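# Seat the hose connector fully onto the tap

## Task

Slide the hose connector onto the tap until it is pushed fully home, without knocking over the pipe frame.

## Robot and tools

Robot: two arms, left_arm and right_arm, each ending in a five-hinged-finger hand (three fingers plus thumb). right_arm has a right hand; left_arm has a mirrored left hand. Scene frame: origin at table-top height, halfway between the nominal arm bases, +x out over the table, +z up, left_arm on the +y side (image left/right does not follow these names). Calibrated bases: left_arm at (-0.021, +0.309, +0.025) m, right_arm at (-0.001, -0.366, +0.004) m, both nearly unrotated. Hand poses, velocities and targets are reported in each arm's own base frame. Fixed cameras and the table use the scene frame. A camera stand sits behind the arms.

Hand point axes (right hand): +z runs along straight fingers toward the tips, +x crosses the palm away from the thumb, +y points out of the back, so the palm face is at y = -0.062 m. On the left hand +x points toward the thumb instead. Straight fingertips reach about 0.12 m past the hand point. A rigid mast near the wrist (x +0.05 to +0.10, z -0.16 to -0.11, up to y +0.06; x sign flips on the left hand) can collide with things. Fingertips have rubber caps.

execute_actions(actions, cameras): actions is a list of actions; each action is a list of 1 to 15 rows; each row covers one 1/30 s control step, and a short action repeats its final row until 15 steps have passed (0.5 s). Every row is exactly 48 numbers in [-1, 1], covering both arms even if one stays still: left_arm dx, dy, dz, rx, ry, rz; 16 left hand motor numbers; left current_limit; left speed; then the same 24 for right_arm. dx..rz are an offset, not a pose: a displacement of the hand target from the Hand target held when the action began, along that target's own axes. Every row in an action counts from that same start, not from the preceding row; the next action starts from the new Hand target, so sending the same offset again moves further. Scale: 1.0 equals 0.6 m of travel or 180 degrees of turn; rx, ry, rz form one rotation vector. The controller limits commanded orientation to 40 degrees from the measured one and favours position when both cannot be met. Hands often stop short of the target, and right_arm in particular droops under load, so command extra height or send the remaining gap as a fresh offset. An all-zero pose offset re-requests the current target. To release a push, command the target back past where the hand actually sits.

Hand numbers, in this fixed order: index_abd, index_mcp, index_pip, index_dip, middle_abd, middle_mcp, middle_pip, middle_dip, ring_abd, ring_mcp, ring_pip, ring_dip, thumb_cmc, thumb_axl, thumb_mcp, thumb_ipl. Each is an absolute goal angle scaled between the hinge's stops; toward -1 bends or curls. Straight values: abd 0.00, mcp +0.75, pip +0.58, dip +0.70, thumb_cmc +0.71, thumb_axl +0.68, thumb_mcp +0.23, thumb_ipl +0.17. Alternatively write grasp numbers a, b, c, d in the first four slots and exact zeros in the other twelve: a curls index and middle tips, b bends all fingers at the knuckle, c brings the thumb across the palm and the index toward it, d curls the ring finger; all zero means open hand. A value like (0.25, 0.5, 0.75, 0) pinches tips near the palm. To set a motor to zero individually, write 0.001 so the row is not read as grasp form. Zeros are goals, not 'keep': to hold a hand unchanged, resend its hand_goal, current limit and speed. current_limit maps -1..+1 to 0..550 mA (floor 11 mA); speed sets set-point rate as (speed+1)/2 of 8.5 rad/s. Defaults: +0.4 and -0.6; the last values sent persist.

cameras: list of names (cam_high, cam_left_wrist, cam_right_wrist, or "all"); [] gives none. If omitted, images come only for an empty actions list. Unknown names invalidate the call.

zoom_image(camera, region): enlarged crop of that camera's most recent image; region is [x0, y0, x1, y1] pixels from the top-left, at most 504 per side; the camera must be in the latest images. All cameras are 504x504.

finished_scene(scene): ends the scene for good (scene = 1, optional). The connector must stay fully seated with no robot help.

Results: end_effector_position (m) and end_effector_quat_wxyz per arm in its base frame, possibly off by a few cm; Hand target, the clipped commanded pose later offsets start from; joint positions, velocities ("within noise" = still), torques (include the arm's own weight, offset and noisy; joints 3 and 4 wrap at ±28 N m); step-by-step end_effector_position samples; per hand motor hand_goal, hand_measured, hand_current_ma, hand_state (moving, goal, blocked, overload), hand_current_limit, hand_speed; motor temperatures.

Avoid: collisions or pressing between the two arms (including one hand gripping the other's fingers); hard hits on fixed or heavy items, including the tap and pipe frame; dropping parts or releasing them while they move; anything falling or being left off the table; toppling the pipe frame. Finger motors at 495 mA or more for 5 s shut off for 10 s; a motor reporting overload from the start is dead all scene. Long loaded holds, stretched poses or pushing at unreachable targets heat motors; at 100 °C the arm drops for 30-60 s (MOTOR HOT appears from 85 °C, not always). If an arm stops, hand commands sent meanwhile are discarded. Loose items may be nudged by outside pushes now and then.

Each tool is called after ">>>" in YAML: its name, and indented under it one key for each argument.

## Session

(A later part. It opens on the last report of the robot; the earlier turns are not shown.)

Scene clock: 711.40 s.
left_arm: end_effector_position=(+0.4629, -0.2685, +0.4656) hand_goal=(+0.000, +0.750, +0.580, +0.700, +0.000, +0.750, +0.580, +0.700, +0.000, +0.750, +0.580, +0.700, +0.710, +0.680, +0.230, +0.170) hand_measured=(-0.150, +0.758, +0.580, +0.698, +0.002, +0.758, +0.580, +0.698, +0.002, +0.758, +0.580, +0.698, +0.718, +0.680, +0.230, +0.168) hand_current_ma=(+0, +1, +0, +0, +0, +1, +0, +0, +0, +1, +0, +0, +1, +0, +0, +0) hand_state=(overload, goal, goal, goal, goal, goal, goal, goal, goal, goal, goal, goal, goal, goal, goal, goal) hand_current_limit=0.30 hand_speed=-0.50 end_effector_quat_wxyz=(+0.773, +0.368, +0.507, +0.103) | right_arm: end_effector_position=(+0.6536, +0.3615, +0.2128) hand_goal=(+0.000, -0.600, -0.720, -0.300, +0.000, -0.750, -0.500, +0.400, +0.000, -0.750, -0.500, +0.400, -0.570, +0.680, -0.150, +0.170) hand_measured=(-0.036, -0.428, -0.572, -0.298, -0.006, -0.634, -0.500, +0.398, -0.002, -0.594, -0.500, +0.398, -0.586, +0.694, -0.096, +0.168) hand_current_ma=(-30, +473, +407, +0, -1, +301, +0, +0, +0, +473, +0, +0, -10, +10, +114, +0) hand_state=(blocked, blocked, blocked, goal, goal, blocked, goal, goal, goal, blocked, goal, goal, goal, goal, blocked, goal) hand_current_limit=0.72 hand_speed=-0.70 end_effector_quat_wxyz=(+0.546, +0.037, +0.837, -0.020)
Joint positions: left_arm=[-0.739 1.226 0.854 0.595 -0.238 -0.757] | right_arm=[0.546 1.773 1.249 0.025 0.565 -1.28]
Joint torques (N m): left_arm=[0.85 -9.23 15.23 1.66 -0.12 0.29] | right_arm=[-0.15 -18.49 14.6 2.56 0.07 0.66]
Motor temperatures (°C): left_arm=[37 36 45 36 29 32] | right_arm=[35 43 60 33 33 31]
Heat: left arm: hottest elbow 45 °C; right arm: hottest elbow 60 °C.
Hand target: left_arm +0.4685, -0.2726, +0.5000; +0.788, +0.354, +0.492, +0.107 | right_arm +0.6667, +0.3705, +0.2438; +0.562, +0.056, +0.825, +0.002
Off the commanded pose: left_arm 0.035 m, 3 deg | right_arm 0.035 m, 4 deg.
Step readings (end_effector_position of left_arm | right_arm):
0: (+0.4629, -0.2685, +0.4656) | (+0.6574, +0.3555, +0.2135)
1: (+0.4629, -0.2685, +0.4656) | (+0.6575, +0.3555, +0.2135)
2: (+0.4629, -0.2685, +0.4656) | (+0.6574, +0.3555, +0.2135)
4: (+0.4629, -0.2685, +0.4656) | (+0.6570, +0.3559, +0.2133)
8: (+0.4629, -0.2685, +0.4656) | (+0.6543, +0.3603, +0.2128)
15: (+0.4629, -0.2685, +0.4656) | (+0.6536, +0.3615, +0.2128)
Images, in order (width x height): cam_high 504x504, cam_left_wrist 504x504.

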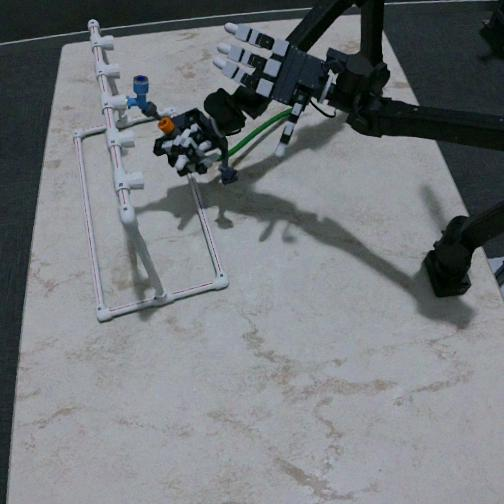

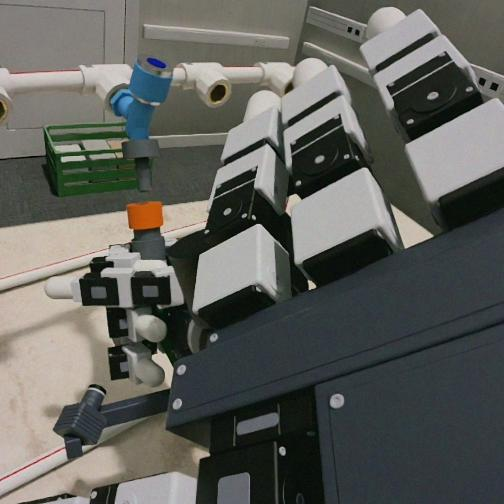

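>>> execute_actions:
  actions:
    - [[0,0,0,0,0,0, 0,0.75,0.58,0.7, 0,0.75,0.58,0.7, 0,0.75,0.58,0.7, 0.71,0.68,0.23,0.17, 0.3,-0.5, -0.0273,-0.0327,-0.0003,0,0,0, 0,-0.6,-0.72,-0.3, 0,-0.75,-0.5,0.4, 0,-0.75,-0.5,0.4, -0.57,0.68,-0.15,0.17, 0.72,-0.7],[0,0,0,0,0,0, 0,0.75,0.58,0.7, 0,0.75,0.58,0.7, 0,0.75,0.58,0.7, 0.71,0.68,0.23,0.17, 0.3,-0.5, -0.0273,-0.0327,-0.0003,0,0,0, 0,-0.6,-0.72,-0.3, 0,-0.75,-0.5,0.4, 0,-0.75,-0.5,0.4, -0.57,0.68,-0.15,0.17, 0.72,-0.7],[0,0,0,0,0,0, 0,0.75,0.58,0.7, 0,0.75,0.58,0.7, 0,0.75,0.58,0.7, 0.71,0.68,0.23,0.17, 0.3,-0.5, -0.0273,-0.0327,-0.0003,0,0,0, 0,-0.6,-0.72,-0.3, 0,-0.75,-0.5,0.4, 0,-0.75,-0.5,0.4, -0.57,0.68,-0.15,0.17, 0.72,-0.7],[0,0,0,0,0,0, 0,0.75,0.58,0.7, 0,0.75,0.58,0.7, 0,0.75,0.58,0.7, 0.71,0.68,0.23,0.17, 0.3,-0.5, -0.0265,-0.0227,-0.0008,0,0,0, 0,-0.6,-0.72,-0.3, 0,-0.75,-0.5,0.4, 0,-0.75,-0.5,0.4, -0.57,0.68,-0.15,0.17, 0.72,-0.7]]
  cameras: ["cam_high","cam_left_wrist"]

>>> zoom_image:
  camera: "cam_high"
  region: [146, 102, 178, 134]

>>> zoom_image:
  camera: "cam_left_wrist"
  region: [100, 140, 180, 220]

Scene clock: 713.77 s.
left_arm: end_effector_position=(+0.4629, -0.2685, +0.4656) hand_goal=(+0.000, +0.750, +0.580, +0.700, +0.000, +0.750, +0.580, +0.700, +0.000, +0.750, +0.580, +0.700, +0.710, +0.680, +0.230, +0.170) hand_measured=(-0.150, +0.758, +0.580, +0.698, +0.002, +0.758, +0.580, +0.698, +0.002, +0.758, +0.580, +0.698, +0.718, +0.680, +0.230, +0.168) hand_current_ma=(+0, +1, +0, +0, +0, +1, +0, +0, +0, +1, +0, +0, +1, +0, +0, +0) hand_state=(overload, goal, goal, goal, goal, goal, goal, goal, goal, goal, goal, goal, goal, goal, goal, goal) hand_current_limit=0.30 hand_speed=-0.50 end_effector_quat_wxyz=(+0.773, +0.368, +0.507, +0.103) | right_arm: end_effector_position=(+0.6565, +0.3544, +0.2098) hand_goal=(+0.000, -0.600, -0.720, -0.300, +0.000, -0.750, -0.500, +0.400, +0.000, -0.750, -0.500, +0.400, -0.570, +0.680, -0.150, +0.170) hand_measured=(-0.036, -0.428, -0.572, -0.298, -0.006, -0.634, -0.500, +0.398, -0.002, -0.594, -0.500, +0.398, -0.586, +0.694, -0.096, +0.168) hand_current_ma=(-30, +473, +407, +0, -1, +301, +0, +0, +0, +473, +0, +0, -10, +10, +114, +0) hand_state=(blocked, blocked, blocked, goal, goal, blocked, goal, goal, goal, blocked, goal, goal, goal, goal, blocked, goal) hand_current_limit=0.72 hand_speed=-0.70 end_effector_quat_wxyz=(+0.539, +0.035, +0.842, -0.017)
Joint positions: left_arm=[-0.739 1.226 0.854 0.595 -0.238 -0.757] | right_arm=[0.53 1.772 1.249 0.011 0.541 -1.279]
Joint velocities: left_arm=[-0.005 -0.024 -0.027 -0.046 -0.022 0.022] | right_arm=[within noise]
Joint torques (N m): left_arm=[0.91 -9.17 15.23 1.66 -0.13 0.3] | right_arm=[-0.73 -21.54 14.64 2.22 0.11 0.53]
Motor temperatures (°C): left_arm=[37 36 45 36 29 32] | right_arm=[35 43 61 33 33 31]
Heat: left arm: hottest elbow 45 °C; right arm: hottest elbow 61 °C.
Hand target: left_arm +0.4685, -0.2726, +0.5000; +0.788, +0.354, +0.492, +0.107 | right_arm +0.6709, +0.3553, +0.2579; +0.562, +0.056, +0.825, +0.002
Off the commanded pose: left_arm 0.035 m, 3 deg | right_arm 0.050 m, 5 deg.
Step readings (end_effector_position of left_arm | right_arm):
0: (+0.4629, -0.2685, +0.4656) | (+0.6536, +0.3616, +0.2128)
1: (+0.4629, -0.2685, +0.4656) | (+0.6535, +0.3618, +0.2128)
2: (+0.4629, -0.2685, +0.4656) | (+0.6533, +0.3623, +0.2127)
4: (+0.4629, -0.2685, +0.4656) | (+0.6546, +0.3598, +0.2118)
8: (+0.4629, -0.2685, +0.4656) | (+0.6558, +0.3566, +0.2101)
15: (+0.4629, -0.2685, +0.4656) | (+0.6566, +0.3545, +0.2093)
Images, in order (width x height): cam_high 504x504, cam_left_wrist 504x504.

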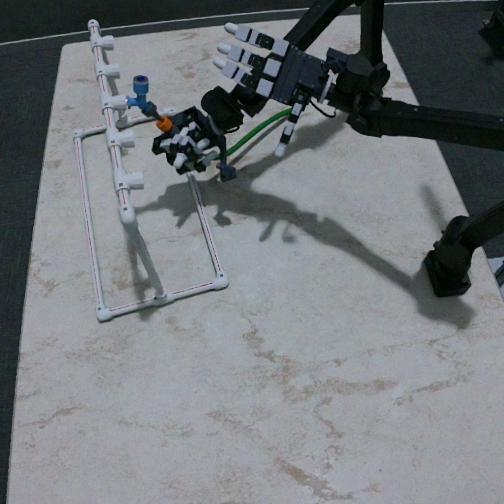

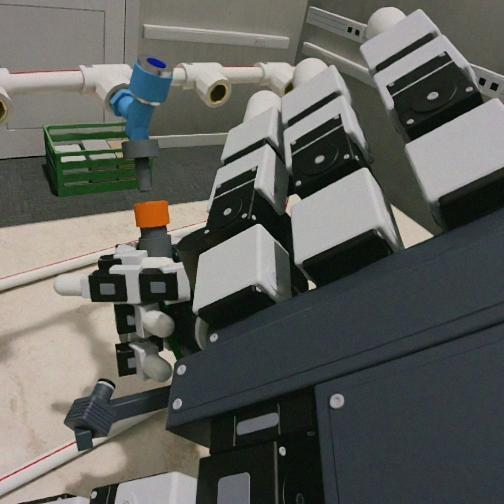

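Scaled by 15.750 from the camera's 504x504 image, which has a finer 720x720 frame.

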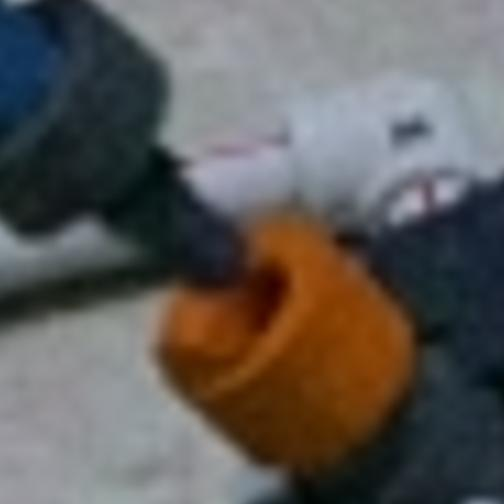

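Scaled by 6.300 from the camera's 504x504 image, which has a finer 720x720 frame.

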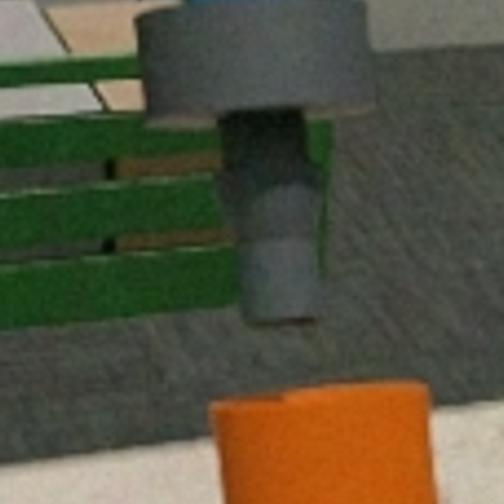

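>>> execute_actions:
  actions:
    - [[0,0,0,0,0,0, 0,0.75,0.58,0.7, 0,0.75,0.58,0.7, 0,0.75,0.58,0.7, 0.71,0.68,0.23,0.17, 0.3,-0.5, 0.0034,0.0351,-0.0021,0,0,0, 0,-0.6,-0.72,-0.3, 0,-0.75,-0.5,0.4, 0,-0.75,-0.5,0.4, -0.57,0.68,-0.15,0.17, 0.72,-0.7],[0,0,0,0,0,0, 0,0.75,0.58,0.7, 0,0.75,0.58,0.7, 0,0.75,0.58,0.7, 0.71,0.68,0.23,0.17, 0.3,-0.5, 0.0034,0.0351,-0.0021,0,0,0, 0,-0.6,-0.72,-0.3, 0,-0.75,-0.5,0.4, 0,-0.75,-0.5,0.4, -0.57,0.68,-0.15,0.17, 0.72,-0.7],[0,0,0,0,0,0, 0,0.75,0.58,0.7, 0,0.75,0.58,0.7, 0,0.75,0.58,0.7, 0.71,0.68,0.23,0.17, 0.3,-0.5, 0.0034,0.0351,-0.0021,0,0,0, 0,-0.6,-0.72,-0.3, 0,-0.75,-0.5,0.4, 0,-0.75,-0.5,0.4, -0.57,0.68,-0.15,0.17, 0.72,-0.7],[0,0,0,0,0,0, 0,0.75,0.58,0.7, 0,0.75,0.58,0.7, 0,0.75,0.58,0.7, 0.71,0.68,0.23,0.17, 0.3,-0.5, 0.0034,0.0351,-0.0021,0,0,0, 0,-0.6,-0.72,-0.3, 0,-0.75,-0.5,0.4, 0,-0.75,-0.5,0.4, -0.57,0.68,-0.15,0.17, 0.72,-0.7],[0,0,0,0,0,0, 0,0.75,0.58,0.7, 0,0.75,0.58,0.7, 0,0.75,0.58,0.7, 0.71,0.68,0.23,0.17, 0.3,-0.5, 0.0024,0.0243,-0.0015,0,0,0, 0,-0.6,-0.72,-0.3, 0,-0.75,-0.5,0.4, 0,-0.75,-0.5,0.4, -0.57,0.68,-0.15,0.17, 0.72,-0.7]]
  cameras: ["cam_high","cam_left_wrist"]

>>> zoom_image:
  camera: "cam_high"
  region: [146, 102, 178, 134]

>>> zoom_image:
  camera: "cam_left_wrist"
  region: [100, 140, 180, 220]

Scene clock: 716.13 s.
left_arm: end_effector_position=(+0.4629, -0.2685, +0.4656) hand_goal=(+0.000, +0.750, +0.580, +0.700, +0.000, +0.750, +0.580, +0.700, +0.000, +0.750, +0.580, +0.700, +0.710, +0.680, +0.230, +0.170) hand_measured=(-0.150, +0.758, +0.580, +0.698, +0.002, +0.758, +0.580, +0.698, +0.002, +0.758, +0.580, +0.698, +0.718, +0.680, +0.230, +0.168) hand_current_ma=(+0, +1, +0, +0, +0, +1, +0, +0, +0, +1, +0, +0, +1, +0, +0, +0) hand_state=(overload, goal, goal, goal, goal, goal, goal, goal, goal, goal, goal, goal, goal, goal, goal, goal) hand_current_limit=0.30 hand_speed=-0.50 end_effector_quat_wxyz=(+0.773, +0.368, +0.507, +0.103) | right_arm: end_effector_position=(+0.6572, +0.3577, +0.2140) hand_goal=(+0.000, -0.600, -0.720, -0.300, +0.000, -0.750, -0.500, +0.400, +0.000, -0.750, -0.500, +0.400, -0.570, +0.680, -0.150, +0.170) hand_measured=(-0.036, -0.428, -0.572, -0.298, -0.006, -0.634, -0.500, +0.398, -0.002, -0.594, -0.500, +0.398, -0.586, +0.694, -0.096, +0.168) hand_current_ma=(-30, +473, +407, +0, -1, +301, +0, +0, +0, +473, +0, +0, -10, +10, +114, +0) hand_state=(blocked, blocked, blocked, goal, goal, blocked, goal, goal, goal, blocked, goal, goal, goal, goal, blocked, goal) hand_current_limit=0.72 hand_speed=-0.70 end_effector_quat_wxyz=(+0.539, +0.036, +0.841, -0.023)
Joint positions: left_arm=[-0.739 1.226 0.854 0.595 -0.238 -0.757] | right_arm=[0.537 1.772 1.264 -0.007 0.557 -1.279]
Joint torques (N m): left_arm=[0.85 -9.23 15.23 1.66 -0.13 0.3] | right_arm=[0.62 -19.66 15.57 2.37 0.24 0.65]
Motor temperatures (°C): left_arm=[37 36 46 36 29 32] | right_arm=[35 43 61 33 33 31]
Heat: left arm: hottest elbow 46 °C; right arm: hottest elbow 61 °C.
Hand target: left_arm +0.4685, -0.2726, +0.5000; +0.788, +0.354, +0.492, +0.107 | right_arm +0.6709, +0.3701, +0.2579; +0.562, +0.056, +0.825, +0.002
Off the commanded pose: left_arm 0.035 m, 3 deg | right_arm 0.048 m, 5 deg.
Step readings (end_effector_position of left_arm | right_arm):
0: (+0.4629, -0.2685, +0.4656) | (+0.6563, +0.3544, +0.2093)
1: (+0.4629, -0.2685, +0.4656) | (+0.6563, +0.3544, +0.2093)
2: (+0.4629, -0.2685, +0.4656) | (+0.6565, +0.3540, +0.2093)
4: (+0.4629, -0.2685, +0.4656) | (+0.6570, +0.3542, +0.2105)
8: (+0.4629, -0.2685, +0.4656) | (+0.6571, +0.3576, +0.2138)
15: (+0.4629, -0.2685, +0.4656) | (+0.6572, +0.3577, +0.2140)
Images, in order (width x height): cam_high 504x504, cam_left_wrist 504x504.

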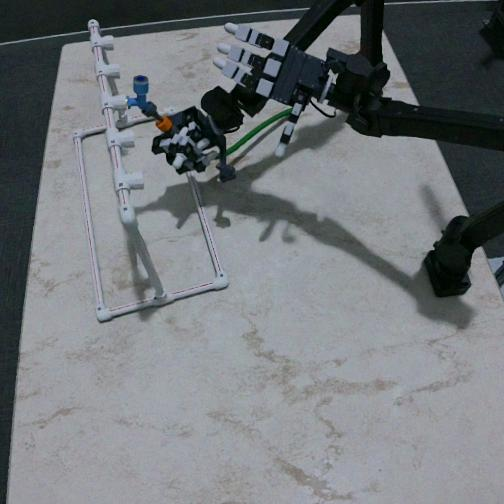

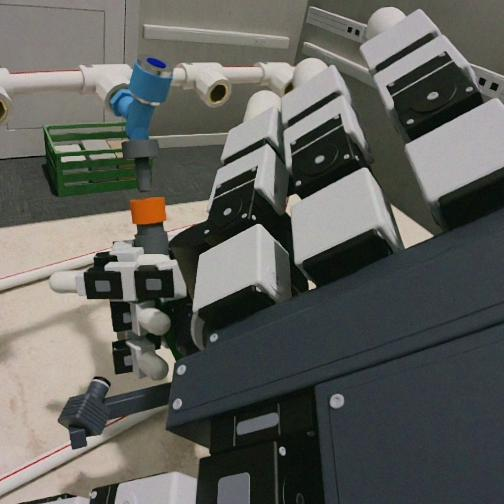

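Scaled by 15.750 from the camera's 504x504 image, which has a finer 720x720 frame.

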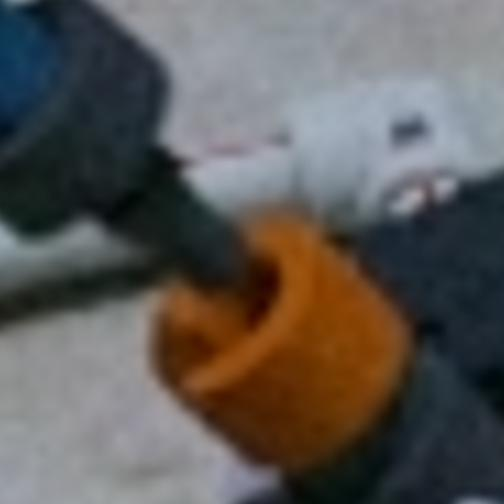

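Scaled by 6.300 from the camera's 504x504 image, which has a finer 720x720 frame.

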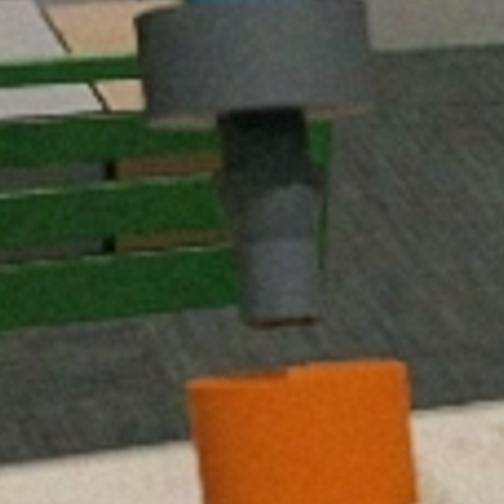

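>>> execute_actions:
  actions:
    - [[0,0,0,0,0,0, 0,0.75,0.58,0.7, 0,0.75,0.58,0.7, 0,0.75,0.58,0.7, 0.71,0.68,0.23,0.17, 0.3,-0.5, -0.015,0.0015,0.0022,0,0,0, 0,-0.6,-0.72,-0.3, 0,-0.75,-0.5,0.4, 0,-0.75,-0.5,0.4, -0.57,0.68,-0.15,0.17, 0.72,-0.7]]
  cameras: ["cam_high","cam_left_wrist"]

>>> zoom_image:
  camera: "cam_high"
  region: [146, 102, 178, 134]

>>> zoom_image:
  camera: "cam_left_wrist"
  region: [100, 140, 180, 220]

Scene clock: 717.37 s.
left_arm: end_effector_position=(+0.4629, -0.2685, +0.4656) hand_goal=(+0.000, +0.750, +0.580, +0.700, +0.000, +0.750, +0.580, +0.700, +0.000, +0.750, +0.580, +0.700, +0.710, +0.680, +0.230, +0.170) hand_measured=(-0.150, +0.758, +0.580, +0.698, +0.002, +0.758, +0.580, +0.698, +0.002, +0.758, +0.580, +0.698, +0.718, +0.680, +0.230, +0.168) hand_current_ma=(+0, +1, +0, +0, +0, +1, +0, +0, +0, +1, +0, +0, +1, +0, +0, +0) hand_state=(overload, goal, goal, goal, goal, goal, goal, goal, goal, goal, goal, goal, goal, goal, goal, goal) hand_current_limit=0.30 hand_speed=-0.50 end_effector_quat_wxyz=(+0.773, +0.368, +0.507, +0.103) | right_arm: end_effector_position=(+0.6600, +0.3593, +0.2198) hand_goal=(+0.000, -0.600, -0.720, -0.300, +0.000, -0.750, -0.500, +0.400, +0.000, -0.750, -0.500, +0.400, -0.570, +0.680, -0.150, +0.170) hand_measured=(-0.036, -0.428, -0.572, -0.298, -0.006, -0.634, -0.500, +0.398, -0.002, -0.594, -0.500, +0.398, -0.586, +0.694, -0.096, +0.168) hand_current_ma=(-30, +473, +407, +0, -1, +301, +0, +0, +0, +473, +0, +0, -10, +10, +114, +0) hand_state=(blocked, blocked, blocked, goal, goal, blocked, goal, goal, goal, blocked, goal, goal, goal, goal, blocked, goal) hand_current_limit=0.72 hand_speed=-0.70 end_effector_quat_wxyz=(+0.538, +0.036, +0.842, -0.023)
Joint positions: left_arm=[-0.739 1.226 0.854 0.595 -0.238 -0.757] | right_arm=[0.537 1.772 1.283 -0.028 0.557 -1.279]
Joint torques (N m): left_arm=[0.85 -9.23 15.21 1.68 -0.13 0.29] | right_arm=[0.26 -19.66 15.88 2.4 0.07 0.62]
Motor temperatures (°C): left_arm=[37 36 46 36 29 32] | right_arm=[35 43 61 33 33 31]
Heat: left arm: hottest elbow 46 °C; right arm: hottest elbow 61 °C.
Hand target: left_arm +0.4685, -0.2726, +0.5000; +0.788, +0.354, +0.492, +0.107 | right_arm +0.6754, +0.3700, +0.2657; +0.562, +0.056, +0.825, +0.002
Off the commanded pose: left_arm 0.035 m, 3 deg | right_arm 0.050 m, 5 deg.
Step readings (end_effector_position of left_arm | right_arm):
0: (+0.4629, -0.2685, +0.4656) | (+0.6572, +0.3577, +0.2140)
1: (+0.4629, -0.2685, +0.4656) | (+0.6572, +0.3576, +0.2139)
2: (+0.4629, -0.2685, +0.4656) | (+0.6572, +0.3577, +0.2140)
4: (+0.4629, -0.2685, +0.4656) | (+0.6576, +0.3579, +0.2144)
8: (+0.4629, -0.2685, +0.4656) | (+0.6590, +0.3587, +0.2174)
15: (+0.4629, -0.2685, +0.4656) | (+0.6600, +0.3593, +0.2199)
Images, in order (width x height): cam_high 504x504, cam_left_wrist 504x504.

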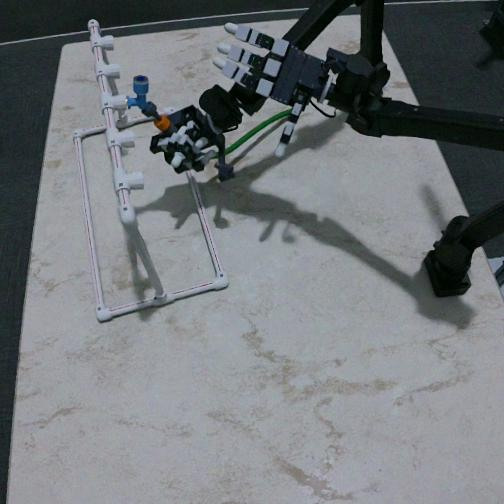

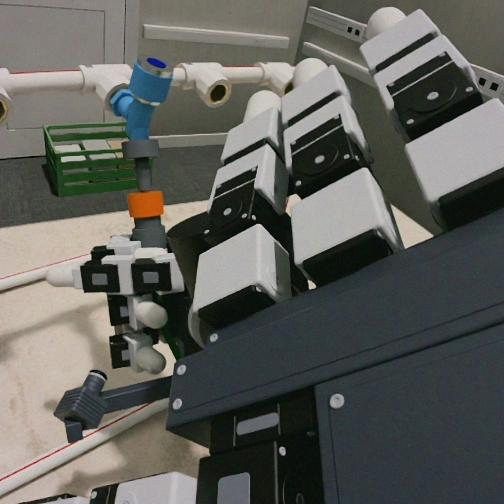

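Scaled by 15.750 from the camera's 504x504 image, which has a finer 720x720 frame.

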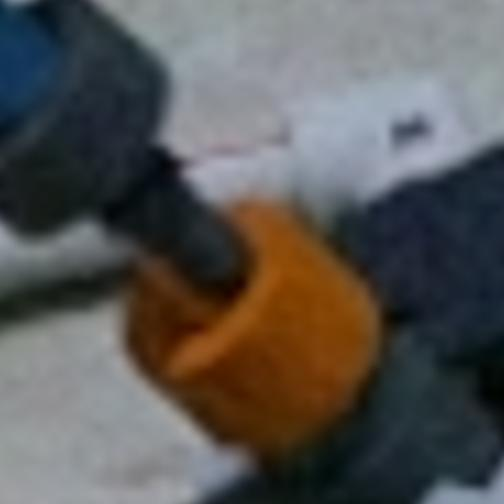

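Scaled by 6.300 from the camera's 504x504 image, which has a finer 720x720 frame.

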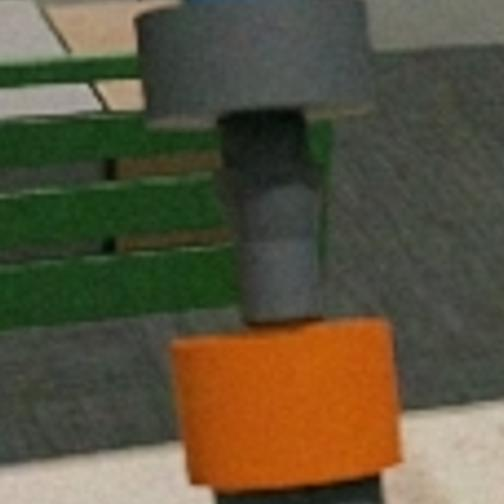

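>>> execute_actions:
  actions:
    - [[0,0,0,0,0,0, 0,0.75,0.58,0.7, 0,0.75,0.58,0.7, 0,0.75,0.58,0.7, 0.71,0.68,0.23,0.17, 0.3,-0.5, -0.012,-0.014,0.0018,0,0,0, 0,-0.6,-0.72,-0.3, 0,-0.75,-0.5,0.4, 0,-0.75,-0.5,0.4, -0.57,0.68,-0.15,0.17, 0.72,-0.7]]
  cameras: ["cam_high","cam_left_wrist"]

>>> zoom_image:
  camera: "cam_high"
  region: [146, 102, 178, 134]

>>> zoom_image:
  camera: "cam_left_wrist"
  region: [100, 140, 180, 220]

Scene clock: 718.87 s.
left_arm: end_effector_position=(+0.4629, -0.2685, +0.4656) hand_goal=(+0.000, +0.750, +0.580, +0.700, +0.000, +0.750, +0.580, +0.700, +0.000, +0.750, +0.580, +0.700, +0.710, +0.680, +0.230, +0.170) hand_measured=(-0.150, +0.758, +0.580, +0.698, +0.002, +0.758, +0.580, +0.698, +0.002, +0.758, +0.580, +0.698, +0.718, +0.680, +0.230, +0.168) hand_current_ma=(+0, +1, +0, +0, +0, +1, +0, +0, +0, +1, +0, +0, +1, +0, +0, +0) hand_state=(overload, goal, goal, goal, goal, goal, goal, goal, goal, goal, goal, goal, goal, goal, goal, goal) hand_current_limit=0.30 hand_speed=-0.50 end_effector_quat_wxyz=(+0.773, +0.368, +0.507, +0.103) | right_arm: end_effector_position=(+0.6604, +0.3580, +0.2183) hand_goal=(+0.000, -0.600, -0.720, -0.300, +0.000, -0.750, -0.500, +0.400, +0.000, -0.750, -0.500, +0.400, -0.570, +0.680, -0.150, +0.170) hand_measured=(-0.036, -0.428, -0.572, -0.298, -0.006, -0.634, -0.500, +0.398, -0.002, -0.594, -0.500, +0.398, -0.586, +0.694, -0.096, +0.168) hand_current_ma=(-30, +473, +407, +0, -1, +301, +0, +0, +0, +473, +0, +0, -10, +10, +114, +0) hand_state=(blocked, blocked, blocked, goal, goal, blocked, goal, goal, goal, blocked, goal, goal, goal, goal, blocked, goal) hand_current_limit=0.72 hand_speed=-0.70 end_effector_quat_wxyz=(+0.535, +0.034, +0.844, -0.020)
Joint positions: left_arm=[-0.739 1.226 0.854 0.595 -0.238 -0.757] | right_arm=[0.531 1.772 1.283 -0.034 0.543 -1.279]
Joint torques (N m): left_arm=[0.97 -9.23 15.23 1.68 -0.13 0.3] | right_arm=[-1.44 -20.78 15.87 2.3 0.08 0.52]
Motor temperatures (°C): left_arm=[37 36 46 36 28 32] | right_arm=[35 43 61 33 33 31]
Heat: left arm: hottest elbow 46 °C; right arm: hottest elbow 61 °C.
Hand target: left_arm +0.4685, -0.2726, +0.5000; +0.788, +0.354, +0.492, +0.107 | right_arm +0.6783, +0.3609, +0.2714; +0.562, +0.056, +0.826, +0.002
Off the commanded pose: left_arm 0.035 m, 3 deg | right_arm 0.056 m, 5 deg.
Step readings (end_effector_position of left_arm | right_arm):
0: (+0.4629, -0.2685, +0.4656) | (+0.6600, +0.3593, +0.2198)
1: (+0.4629, -0.2685, +0.4656) | (+0.6600, +0.3594, +0.2198)
2: (+0.4629, -0.2685, +0.4656) | (+0.6597, +0.3598, +0.2197)
4: (+0.4629, -0.2685, +0.4656) | (+0.6592, +0.3607, +0.2191)
8: (+0.4629, -0.2685, +0.4656) | (+0.6599, +0.3590, +0.2185)
15: (+0.4629, -0.2685, +0.4656) | (+0.6605, +0.3579, +0.2183)
Images, in order (width x height): cam_high 504x504, cam_left_wrist 504x504.

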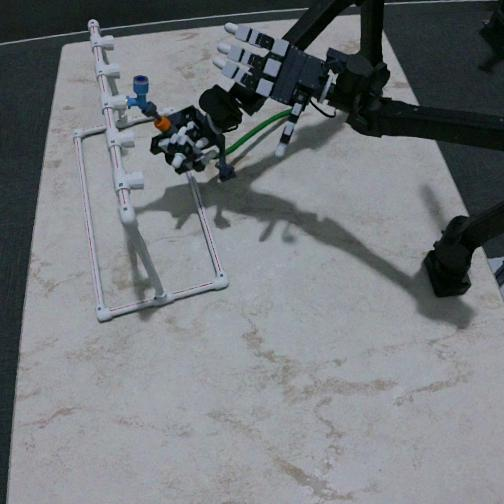

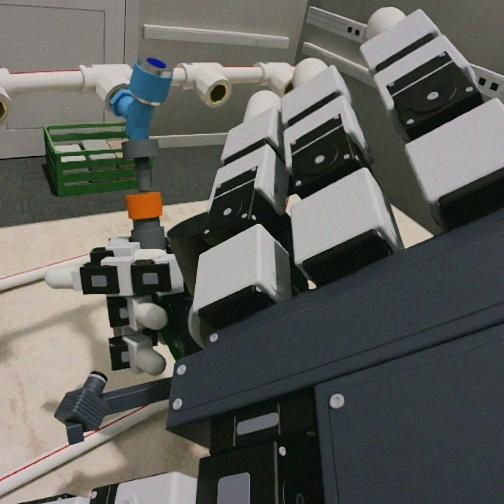

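Scaled by 15.750 from the camera's 504x504 image, which has a finer 720x720 frame.

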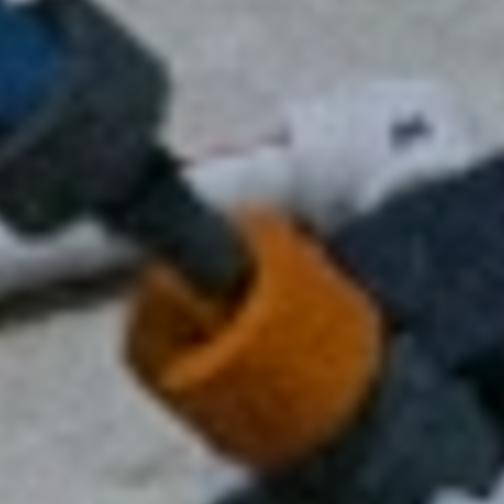

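Scaled by 6.300 from the camera's 504x504 image, which has a finer 720x720 frame.

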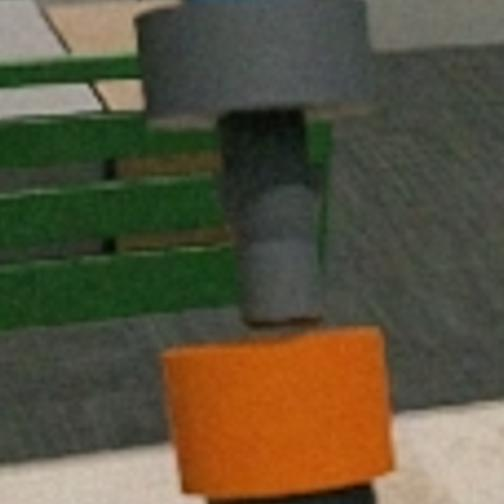

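>>> execute_actions:
  actions:
    - [[0,0,0,0,0,0, 0,0.75,0.58,0.7, 0,0.75,0.58,0.7, 0,0.75,0.58,0.7, 0.71,0.68,0.23,0.17, 0.3,-0.5, -0.0124,0.0009,-0.0049,-0.0008,-0.0079,0.0005, 0,-0.6,-0.72,-0.3, 0,-0.75,-0.5,0.4, 0,-0.75,-0.5,0.4, -0.57,0.68,-0.15,0.17, 0.72,-0.7]]
  cameras: ["cam_high","cam_left_wrist"]

>>> zoom_image:
  camera: "cam_high"
  region: [146, 102, 178, 134]

>>> zoom_image:
  camera: "cam_left_wrist"
  region: [100, 140, 180, 220]

Scene clock: 720.53 s.
left_arm: end_effector_position=(+0.4629, -0.2685, +0.4656) hand_goal=(+0.000, +0.750, +0.580, +0.700, +0.000, +0.750, +0.580, +0.700, +0.000, +0.750, +0.580, +0.700, +0.710, +0.680, +0.230, +0.170) hand_measured=(-0.150, +0.758, +0.580, +0.698, +0.002, +0.758, +0.580, +0.698, +0.002, +0.758, +0.580, +0.698, +0.718, +0.680, +0.230, +0.168) hand_current_ma=(+0, +1, +0, +0, +0, +1, +0, +0, +0, +1, +0, +0, +1, +0, +0, +0) hand_state=(overload, goal, goal, goal, goal, goal, goal, goal, goal, goal, goal, goal, goal, goal, goal, goal) hand_current_limit=0.30 hand_speed=-0.50 end_effector_quat_wxyz=(+0.773, +0.368, +0.507, +0.103) | right_arm: end_effector_position=(+0.6604, +0.3577, +0.2194) hand_goal=(+0.000, -0.600, -0.720, -0.300, +0.000, -0.750, -0.500, +0.400, +0.000, -0.750, -0.500, +0.400, -0.570, +0.680, -0.150, +0.170) hand_measured=(-0.036, -0.428, -0.572, -0.298, -0.006, -0.634, -0.500, +0.398, -0.002, -0.594, -0.500, +0.398, -0.586, +0.694, -0.096, +0.168) hand_current_ma=(-30, +473, +407, +0, -1, +301, +0, +0, +0, +473, +0, +0, -10, +10, +114, +0) hand_state=(blocked, blocked, blocked, goal, goal, blocked, goal, goal, goal, blocked, goal, goal, goal, goal, blocked, goal) hand_current_limit=0.72 hand_speed=-0.70 end_effector_quat_wxyz=(+0.536, +0.034, +0.844, -0.020)
Joint positions: left_arm=[-0.739 1.226 0.854 0.595 -0.238 -0.757] | right_arm=[0.531 1.77 1.283 -0.034 0.544 -1.279]
Joint torques (N m): left_arm=[0.85 -9.23 15.23 1.66 -0.12 0.29] | right_arm=[-0.15 -21.3 15.41 3.44 0.31 0.41]
Motor temperatures (°C): left_arm=[37 36 46 36 28 32] | right_arm=[35 43 61 33 33 30]
Heat: left arm: hottest elbow 46 °C; right arm: hottest elbow 61 °C.
Hand target: left_arm +0.4685, -0.2726, +0.5000; +0.788, +0.354, +0.492, +0.107 | right_arm +0.6783, +0.3608, +0.2795; +0.572, +0.056, +0.818, +0.003
Off the commanded pose: left_arm 0.035 m, 3 deg | right_arm 0.063 m, 6 deg.
Step readings (end_effector_position of left_arm | right_arm):
0: (+0.4629, -0.2685, +0.4656) | (+0.6604, +0.3580, +0.2183)
1: (+0.4629, -0.2685, +0.4656) | (+0.6604, +0.3580, +0.2183)
2: (+0.4629, -0.2685, +0.4656) | (+0.6604, +0.3580, +0.2183)
4: (+0.4629, -0.2685, +0.4656) | (+0.6604, +0.3580, +0.2183)
8: (+0.4629, -0.2685, +0.4656) | (+0.6605, +0.3579, +0.2186)
15: (+0.4629, -0.2685, +0.4656) | (+0.6604, +0.3577, +0.2194)
Images, in order (width x height): cam_high 504x504, cam_left_wrist 504x504.

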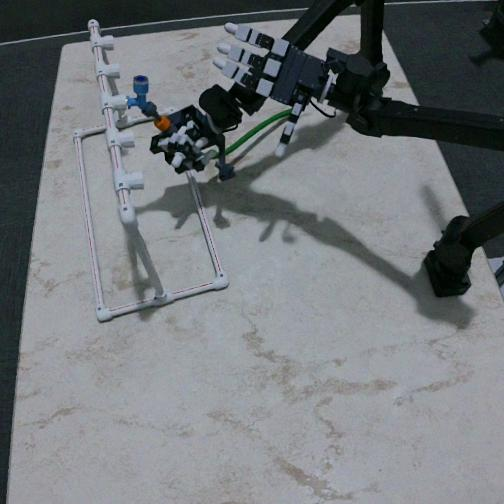

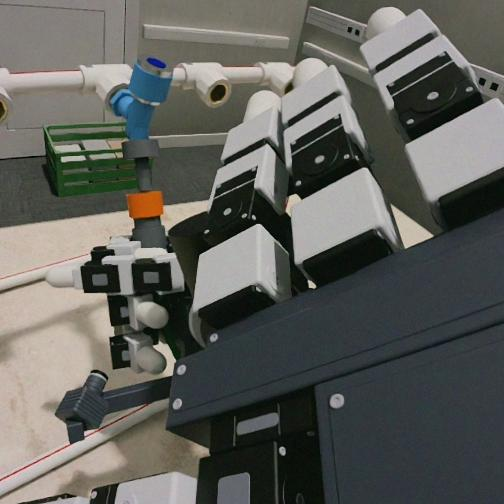

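Scaled by 15.750 from the camera's 504x504 image, which has a finer 720x720 frame.

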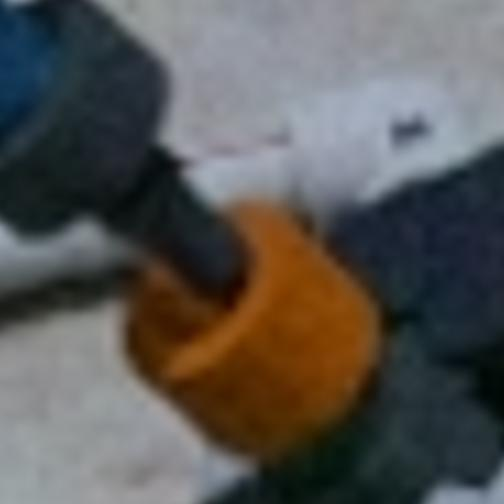

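Scaled by 6.300 from the camera's 504x504 image, which has a finer 720x720 frame.

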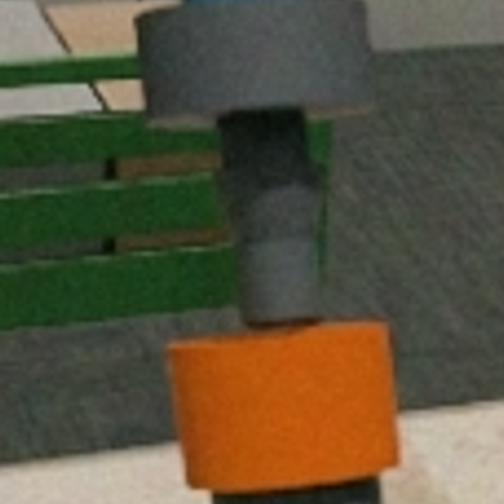

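>>> execute_actions:
  actions:
    - [[0,0,0,0,0,0, 0,0.75,0.58,0.7, 0,0.75,0.58,0.7, 0,0.75,0.58,0.7, 0.71,0.68,0.23,0.17, 0.3,-0.5, -0.0118,0.0009,-0.0065,0,0,0, 0,-0.6,-0.72,-0.3, 0,-0.75,-0.5,0.4, 0,-0.75,-0.5,0.4, -0.57,0.68,-0.15,0.17, 0.72,-0.7]]
  cameras: ["cam_high","cam_left_wrist"]

>>> zoom_image:
  camera: "cam_high"
  region: [146, 102, 178, 134]

>>> zoom_image:
  camera: "cam_left_wrist"
  region: [100, 140, 180, 220]

Scene clock: 721.93 s.
left_arm: end_effector_position=(+0.4629, -0.2685, +0.4656) hand_goal=(+0.000, +0.750, +0.580, +0.700, +0.000, +0.750, +0.580, +0.700, +0.000, +0.750, +0.580, +0.700, +0.710, +0.680, +0.230, +0.170) hand_measured=(-0.150, +0.758, +0.580, +0.698, +0.002, +0.758, +0.580, +0.698, +0.002, +0.758, +0.580, +0.698, +0.718, +0.680, +0.230, +0.168) hand_current_ma=(+0, +1, +0, +0, +0, +1, +0, +0, +0, +1, +0, +0, +1, +0, +0, +0) hand_state=(overload, goal, goal, goal, goal, goal, goal, goal, goal, goal, goal, goal, goal, goal, goal, goal) hand_current_limit=0.30 hand_speed=-0.50 end_effector_quat_wxyz=(+0.773, +0.368, +0.507, +0.103) | right_arm: end_effector_position=(+0.6595, +0.3571, +0.2275) hand_goal=(+0.000, -0.600, -0.720, -0.300, +0.000, -0.750, -0.500, +0.400, +0.000, -0.750, -0.500, +0.400, -0.570, +0.680, -0.150, +0.170) hand_measured=(-0.036, -0.428, -0.572, -0.298, -0.006, -0.634, -0.500, +0.398, -0.002, -0.594, -0.500, +0.398, -0.588, +0.694, -0.096, +0.168) hand_current_ma=(-30, +473, +407, +0, -1, +301, +0, +0, +0, +473, +0, +0, -11, +11, +114, +0) hand_state=(blocked, blocked, blocked, goal, goal, blocked, goal, goal, goal, blocked, goal, goal, goal, goal, blocked, goal) hand_current_limit=0.72 hand_speed=-0.70 end_effector_quat_wxyz=(+0.540, +0.035, +0.841, -0.019)
Joint positions: left_arm=[-0.739 1.226 0.854 0.595 -0.238 -0.757] | right_arm=[0.531 1.759 1.283 -0.034 0.546 -1.282]
Joint torques (N m): left_arm=[0.91 -9.23 15.23 1.66 -0.13 0.29] | right_arm=[-0.85 -19.9 12.93 2.65 0.23 0.41]
Motor temperatures (°C): left_arm=[37 36 46 36 28 32] | right_arm=[35 42 61 33 33 30]
Heat: left arm: hottest elbow 46 °C; right arm: hottest elbow 61 °C.
Hand target: left_arm +0.4685, -0.2726, +0.5000; +0.788, +0.354, +0.492, +0.107 | right_arm +0.6771, +0.3610, +0.2873; +0.572, +0.056, +0.818, +0.003
Off the commanded pose: left_arm 0.035 m, 3 deg | right_arm 0.063 m, 6 deg.
previous command not reached (right arm): moving toward its pose would have brought a part of the arm too close to another arm.
led back after a hold (right arm): the arm was led back toward your command in small steps, so it may still be short of it.
Step readings (end_effector_position of left_arm | right_arm):
0: (+0.4629, -0.2685, +0.4656) | (+0.6604, +0.3577, +0.2194)
1: (+0.4629, -0.2685, +0.4656) | (+0.6604, +0.3577, +0.2194)
2: (+0.4629, -0.2685, +0.4656) | (+0.6604, +0.3577, +0.2197)
4: (+0.4629, -0.2685, +0.4656) | (+0.6603, +0.3576, +0.2208)
8: (+0.4629, -0.2685, +0.4656) | (+0.6599, +0.3572, +0.2245)
15: (+0.4629, -0.2685, +0.4656) | (+0.6595, +0.3570, +0.2276)
Images, in order (width x height): cam_high 504x504, cam_left_wrist 504x504.

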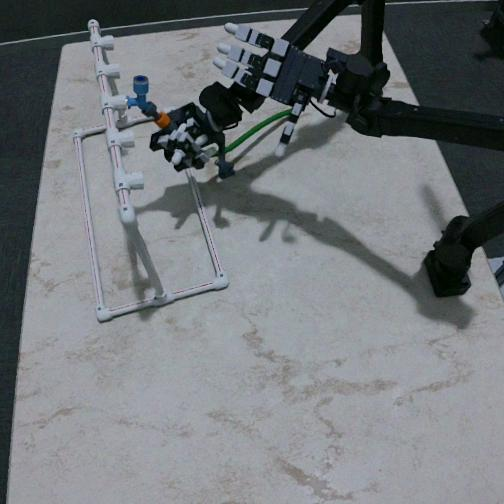

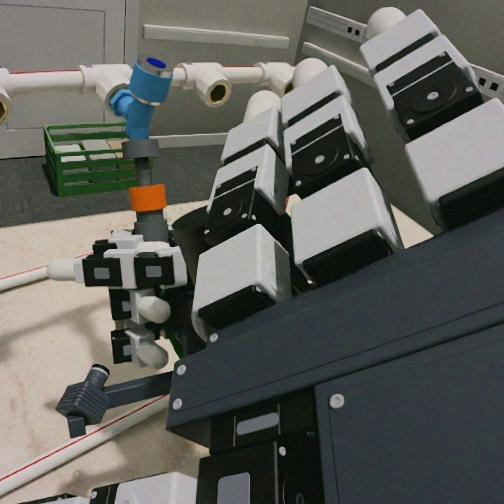

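Scaled by 15.750 from the camera's 504x504 image, which has a finer 720x720 frame.

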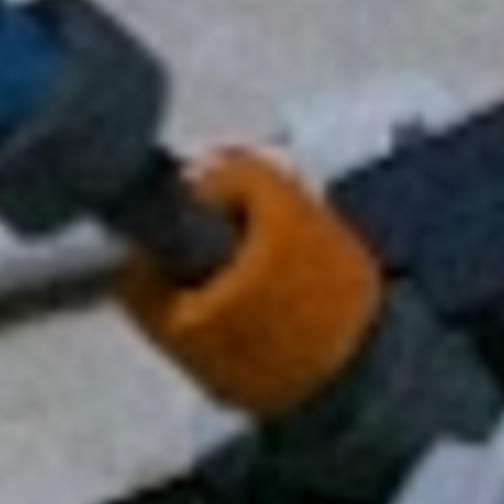

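Scaled by 6.300 from the camera's 504x504 image, which has a finer 720x720 frame.

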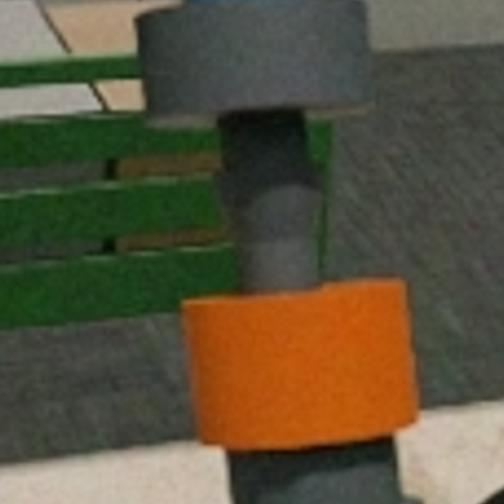

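>>> execute_actions:
  actions:
    - [[-0.0525,0.0905,0.0117,0,0,0, 0,0.75,0.58,0.7, 0,0.75,0.58,0.7, 0,0.75,0.58,0.7, 0.71,0.68,0.23,0.17, 0.3,-0.5, 0.0187,-0.0014,0.0069,0,0,0, 0,-0.6,-0.72,-0.3, 0,-0.75,-0.5,0.4, 0,-0.75,-0.5,0.4, -0.57,0.68,-0.15,0.17, 0.72,-0.7]]
  cameras: ["cam_high","cam_left_wrist"]

>>> zoom_image:
  camera: "cam_high"
  region: [146, 102, 178, 134]

>>> zoom_image:
  camera: "cam_left_wrist"
  region: [110, 170, 200, 270]

Scene clock: 723.77 s.
left_arm: end_effector_position=(+0.4634, -0.2531, +0.5271) hand_goal=(+0.000, +0.750, +0.580, +0.700, +0.000, +0.750, +0.580, +0.700, +0.000, +0.750, +0.580, +0.700, +0.710, +0.680, +0.230, +0.170) hand_measured=(-0.140, +0.758, +0.580, +0.698, +0.002, +0.758, +0.580, +0.698, +0.002, +0.758, +0.580, +0.698, +0.718, +0.680, +0.230, +0.168) hand_current_ma=(+0, +1, +0, +0, +0, +1, +0, +0, +0, +1, +0, +0, +1, +0, +0, +0) hand_state=(overload, goal, goal, goal, goal, goal, goal, goal, goal, goal, goal, goal, goal, goal, goal, goal) hand_current_limit=0.30 hand_speed=-0.50 end_effector_quat_wxyz=(+0.774, +0.369, +0.504, +0.105) | right_arm: end_effector_position=(+0.6592, +0.3573, +0.2269) hand_goal=(+0.000, -0.600, -0.720, -0.300, +0.000, -0.750, -0.500, +0.400, +0.000, -0.750, -0.500, +0.400, -0.570, +0.680, -0.150, +0.170) hand_measured=(-0.036, -0.428, -0.572, -0.298, -0.006, -0.634, -0.500, +0.398, -0.002, -0.594, -0.500, +0.398, -0.588, +0.694, -0.096, +0.168) hand_current_ma=(-30, +473, +407, +0, -1, +301, +0, +0, +0, +473, +0, +0, -11, +11, +114, +0) hand_state=(blocked, blocked, blocked, goal, goal, blocked, goal, goal, goal, blocked, goal, goal, goal, goal, blocked, goal) hand_current_limit=0.72 hand_speed=-0.70 end_effector_quat_wxyz=(+0.540, +0.031, +0.841, -0.021)
Joint positions: left_arm=[-0.706 1.15 0.958 0.418 -0.206 -0.757] | right_arm=[0.531 1.759 1.283 -0.034 0.546 -1.29]
Joint torques (N m): left_arm=[1.38 -8.41 15.5 1.66 0.05 0.18] | right_arm=[-0.5 -19.84 14.94 3.82 0.27 0.53]
Motor temperatures (°C): left_arm=[37 36 47 36 28 32] | right_arm=[35 43 61 33 33 30]
Heat: left arm: hottest elbow 47 °C; right arm: hottest elbow 61 °C.
Hand target: left_arm +0.4686, -0.2526, +0.5601; +0.788, +0.354, +0.492, +0.107 | right_arm +0.6771, +0.3610, +0.2754; +0.572, +0.056, +0.818, +0.003
Off the commanded pose: left_arm 0.033 m, 3 deg | right_arm 0.052 m, 6 deg.
held back during your reply time (right arm), on 28 control steps: a part of the arm was too close to another arm, or the arm's last command would have brought one too close.
led back after a hold (right arm): the arm was led back toward your command in small steps, so it may still be short of it.
Step readings (end_effector_position of left_arm | right_arm):
0: (+0.4629, -0.2685, +0.4656) | (+0.6592, +0.3573, +0.2269)
1: (+0.4631, -0.2687, +0.4655) | (+0.6592, +0.3573, +0.2269)
2: (+0.4643, -0.2695, +0.4656) | (+0.6592, +0.3573, +0.2269)
4: (+0.4670, -0.2705, +0.4676) | (+0.6592, +0.3573, +0.2269)
8: (+0.4659, -0.2612, +0.4914) | (+0.6592, +0.3573, +0.2269)
15: (+0.4619, -0.2516, +0.5295) | (+0.6592, +0.3573, +0.2269)
Images, in order (width x height): cam_high 504x504, cam_left_wrist 504x504.

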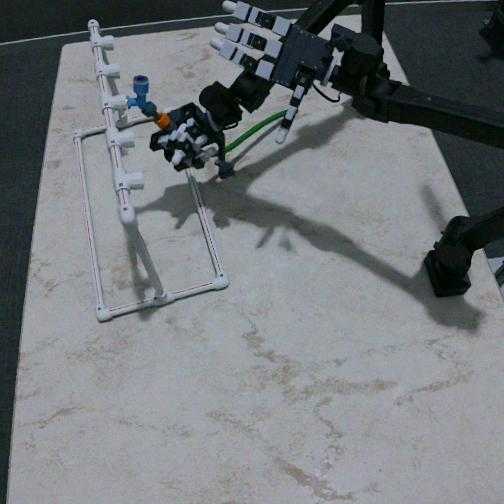

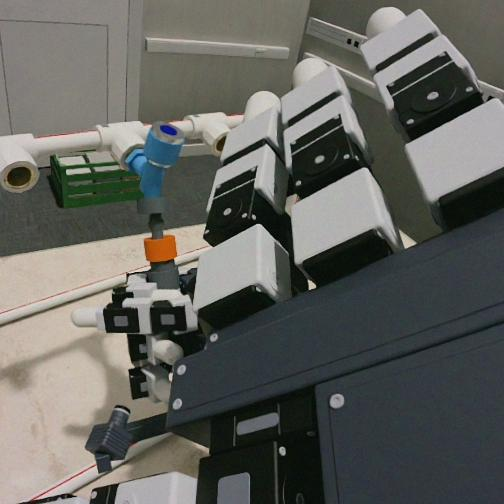

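Scaled by 15.750 from the camera's 504x504 image, which has a finer 720x720 frame.

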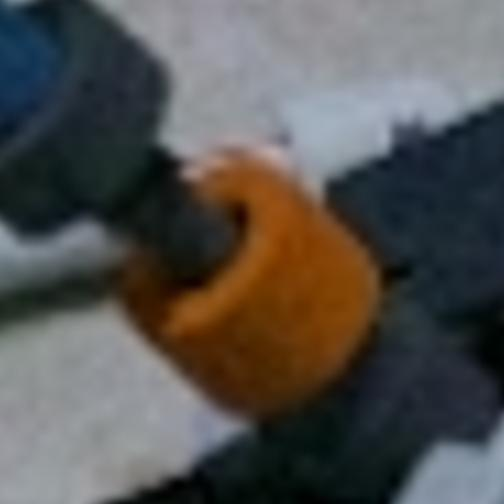

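Scaled by 5.040 from the camera's 504x504 image, which has a finer 720x720 frame.

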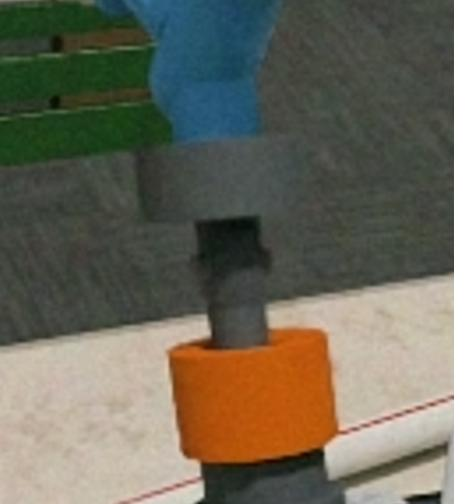

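>>> execute_actions:
  actions:
    - [[0,0,0,0,0,0, 0,0.75,0.58,0.7, 0,0.75,0.58,0.7, 0,0.75,0.58,0.7, 0.71,0.68,0.23,0.17, 0.3,-0.5, -0.0148,0.0015,0.0017,0.0006,0.0063,-0.0004, 0,-0.6,-0.72,-0.3, 0,-0.75,-0.5,0.4, 0,-0.75,-0.5,0.4, -0.57,0.68,-0.15,0.17, 0.72,-0.7]]
  cameras: ["cam_high","cam_left_wrist"]

>>> zoom_image:
  camera: "cam_high"
  region: [146, 102, 178, 134]

>>> zoom_image:
  camera: "cam_left_wrist"
  region: [125, 190, 195, 270]

Scene clock: 726.20 s.
left_arm: end_effector_position=(+0.4634, -0.2531, +0.5271) hand_goal=(+0.000, +0.750, +0.580, +0.700, +0.000, +0.750, +0.580, +0.700, +0.000, +0.750, +0.580, +0.700, +0.710, +0.680, +0.230, +0.170) hand_measured=(-0.140, +0.758, +0.580, +0.698, +0.002, +0.758, +0.580, +0.698, +0.002, +0.758, +0.580, +0.698, +0.718, +0.680, +0.230, +0.168) hand_current_ma=(+0, +1, +0, +0, +0, +1, +0, +0, +0, +1, +0, +0, +1, +0, +0, +0) hand_state=(overload, goal, goal, goal, goal, goal, goal, goal, goal, goal, goal, goal, goal, goal, goal, goal) hand_current_limit=0.30 hand_speed=-0.50 end_effector_quat_wxyz=(+0.774, +0.369, +0.504, +0.105) | right_arm: end_effector_position=(+0.6632, +0.3577, +0.2341) hand_goal=(+0.000, -0.600, -0.720, -0.300, +0.000, -0.750, -0.500, +0.400, +0.000, -0.750, -0.500, +0.400, -0.570, +0.680, -0.150, +0.170) hand_measured=(-0.036, -0.428, -0.572, -0.298, -0.006, -0.634, -0.500, +0.398, -0.002, -0.594, -0.500, +0.398, -0.588, +0.694, -0.096, +0.168) hand_current_ma=(-31, +473, +407, +0, -1, +301, +0, +0, +0, +473, +0, +0, -11, +11, +114, +0) hand_state=(blocked, blocked, blocked, goal, goal, blocked, goal, goal, goal, blocked, goal, goal, goal, goal, blocked, goal) hand_current_limit=0.72 hand_speed=-0.70 end_effector_quat_wxyz=(+0.539, +0.032, +0.841, -0.021)
Joint positions: left_arm=[-0.706 1.15 0.958 0.418 -0.206 -0.757] | right_arm=[0.528 1.759 1.305 -0.056 0.542 -1.29]
Joint torques (N m): left_arm=[1.32 -8.29 15.51 1.63 0.05 0.18] | right_arm=[-0.62 -20.01 16.14 2.36 0.07 0.61]
Motor temperatures (°C): left_arm=[37 36 47 36 28 32] | right_arm=[35 43 61 33 33 30]
Heat: left arm: hottest elbow 47 °C; right arm: hottest elbow 61 °C.
Hand target: left_arm +0.4686, -0.2526, +0.5601; +0.788, +0.354, +0.492, +0.107 | right_arm +0.6812, +0.3609, +0.2835; +0.564, +0.056, +0.824, +0.002
Off the commanded pose: left_arm 0.033 m, 3 deg | right_arm 0.053 m, 5 deg.
Step readings (end_effector_position of left_arm | right_arm):
0: (+0.4634, -0.2531, +0.5271) | (+0.6592, +0.3573, +0.2269)
1: (+0.4634, -0.2531, +0.5271) | (+0.6592, +0.3573, +0.2269)
2: (+0.4634, -0.2531, +0.5271) | (+0.6593, +0.3573, +0.2271)
4: (+0.4634, -0.2531, +0.5271) | (+0.6598, +0.3575, +0.2282)
8: (+0.4634, -0.2531, +0.5271) | (+0.6616, +0.3575, +0.2310)
15: (+0.4634, -0.2531, +0.5271) | (+0.6632, +0.3577, +0.2341)
Images, in order (width x height): cam_high 504x504, cam_left_wrist 504x504.

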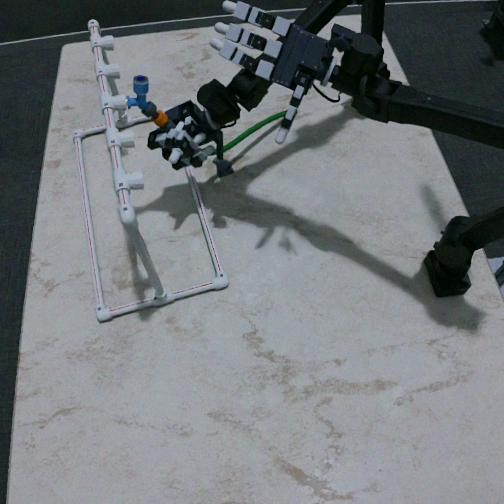

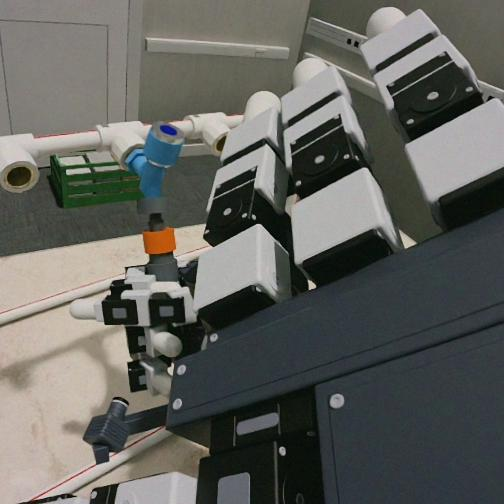

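Scaled by 15.750 from the camera's 504x504 image, which has a finer 720x720 frame.

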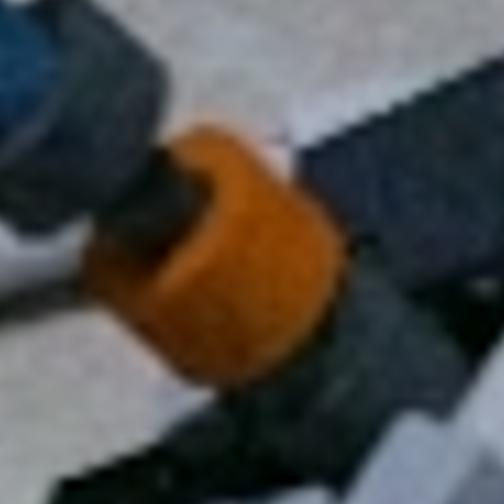

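Scaled by 6.300 from the camera's 504x504 image, which has a finer 720x720 frame.

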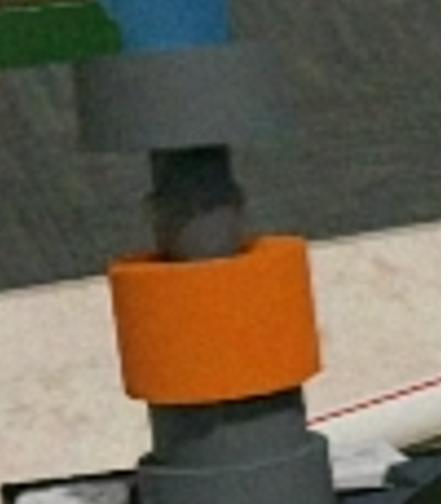

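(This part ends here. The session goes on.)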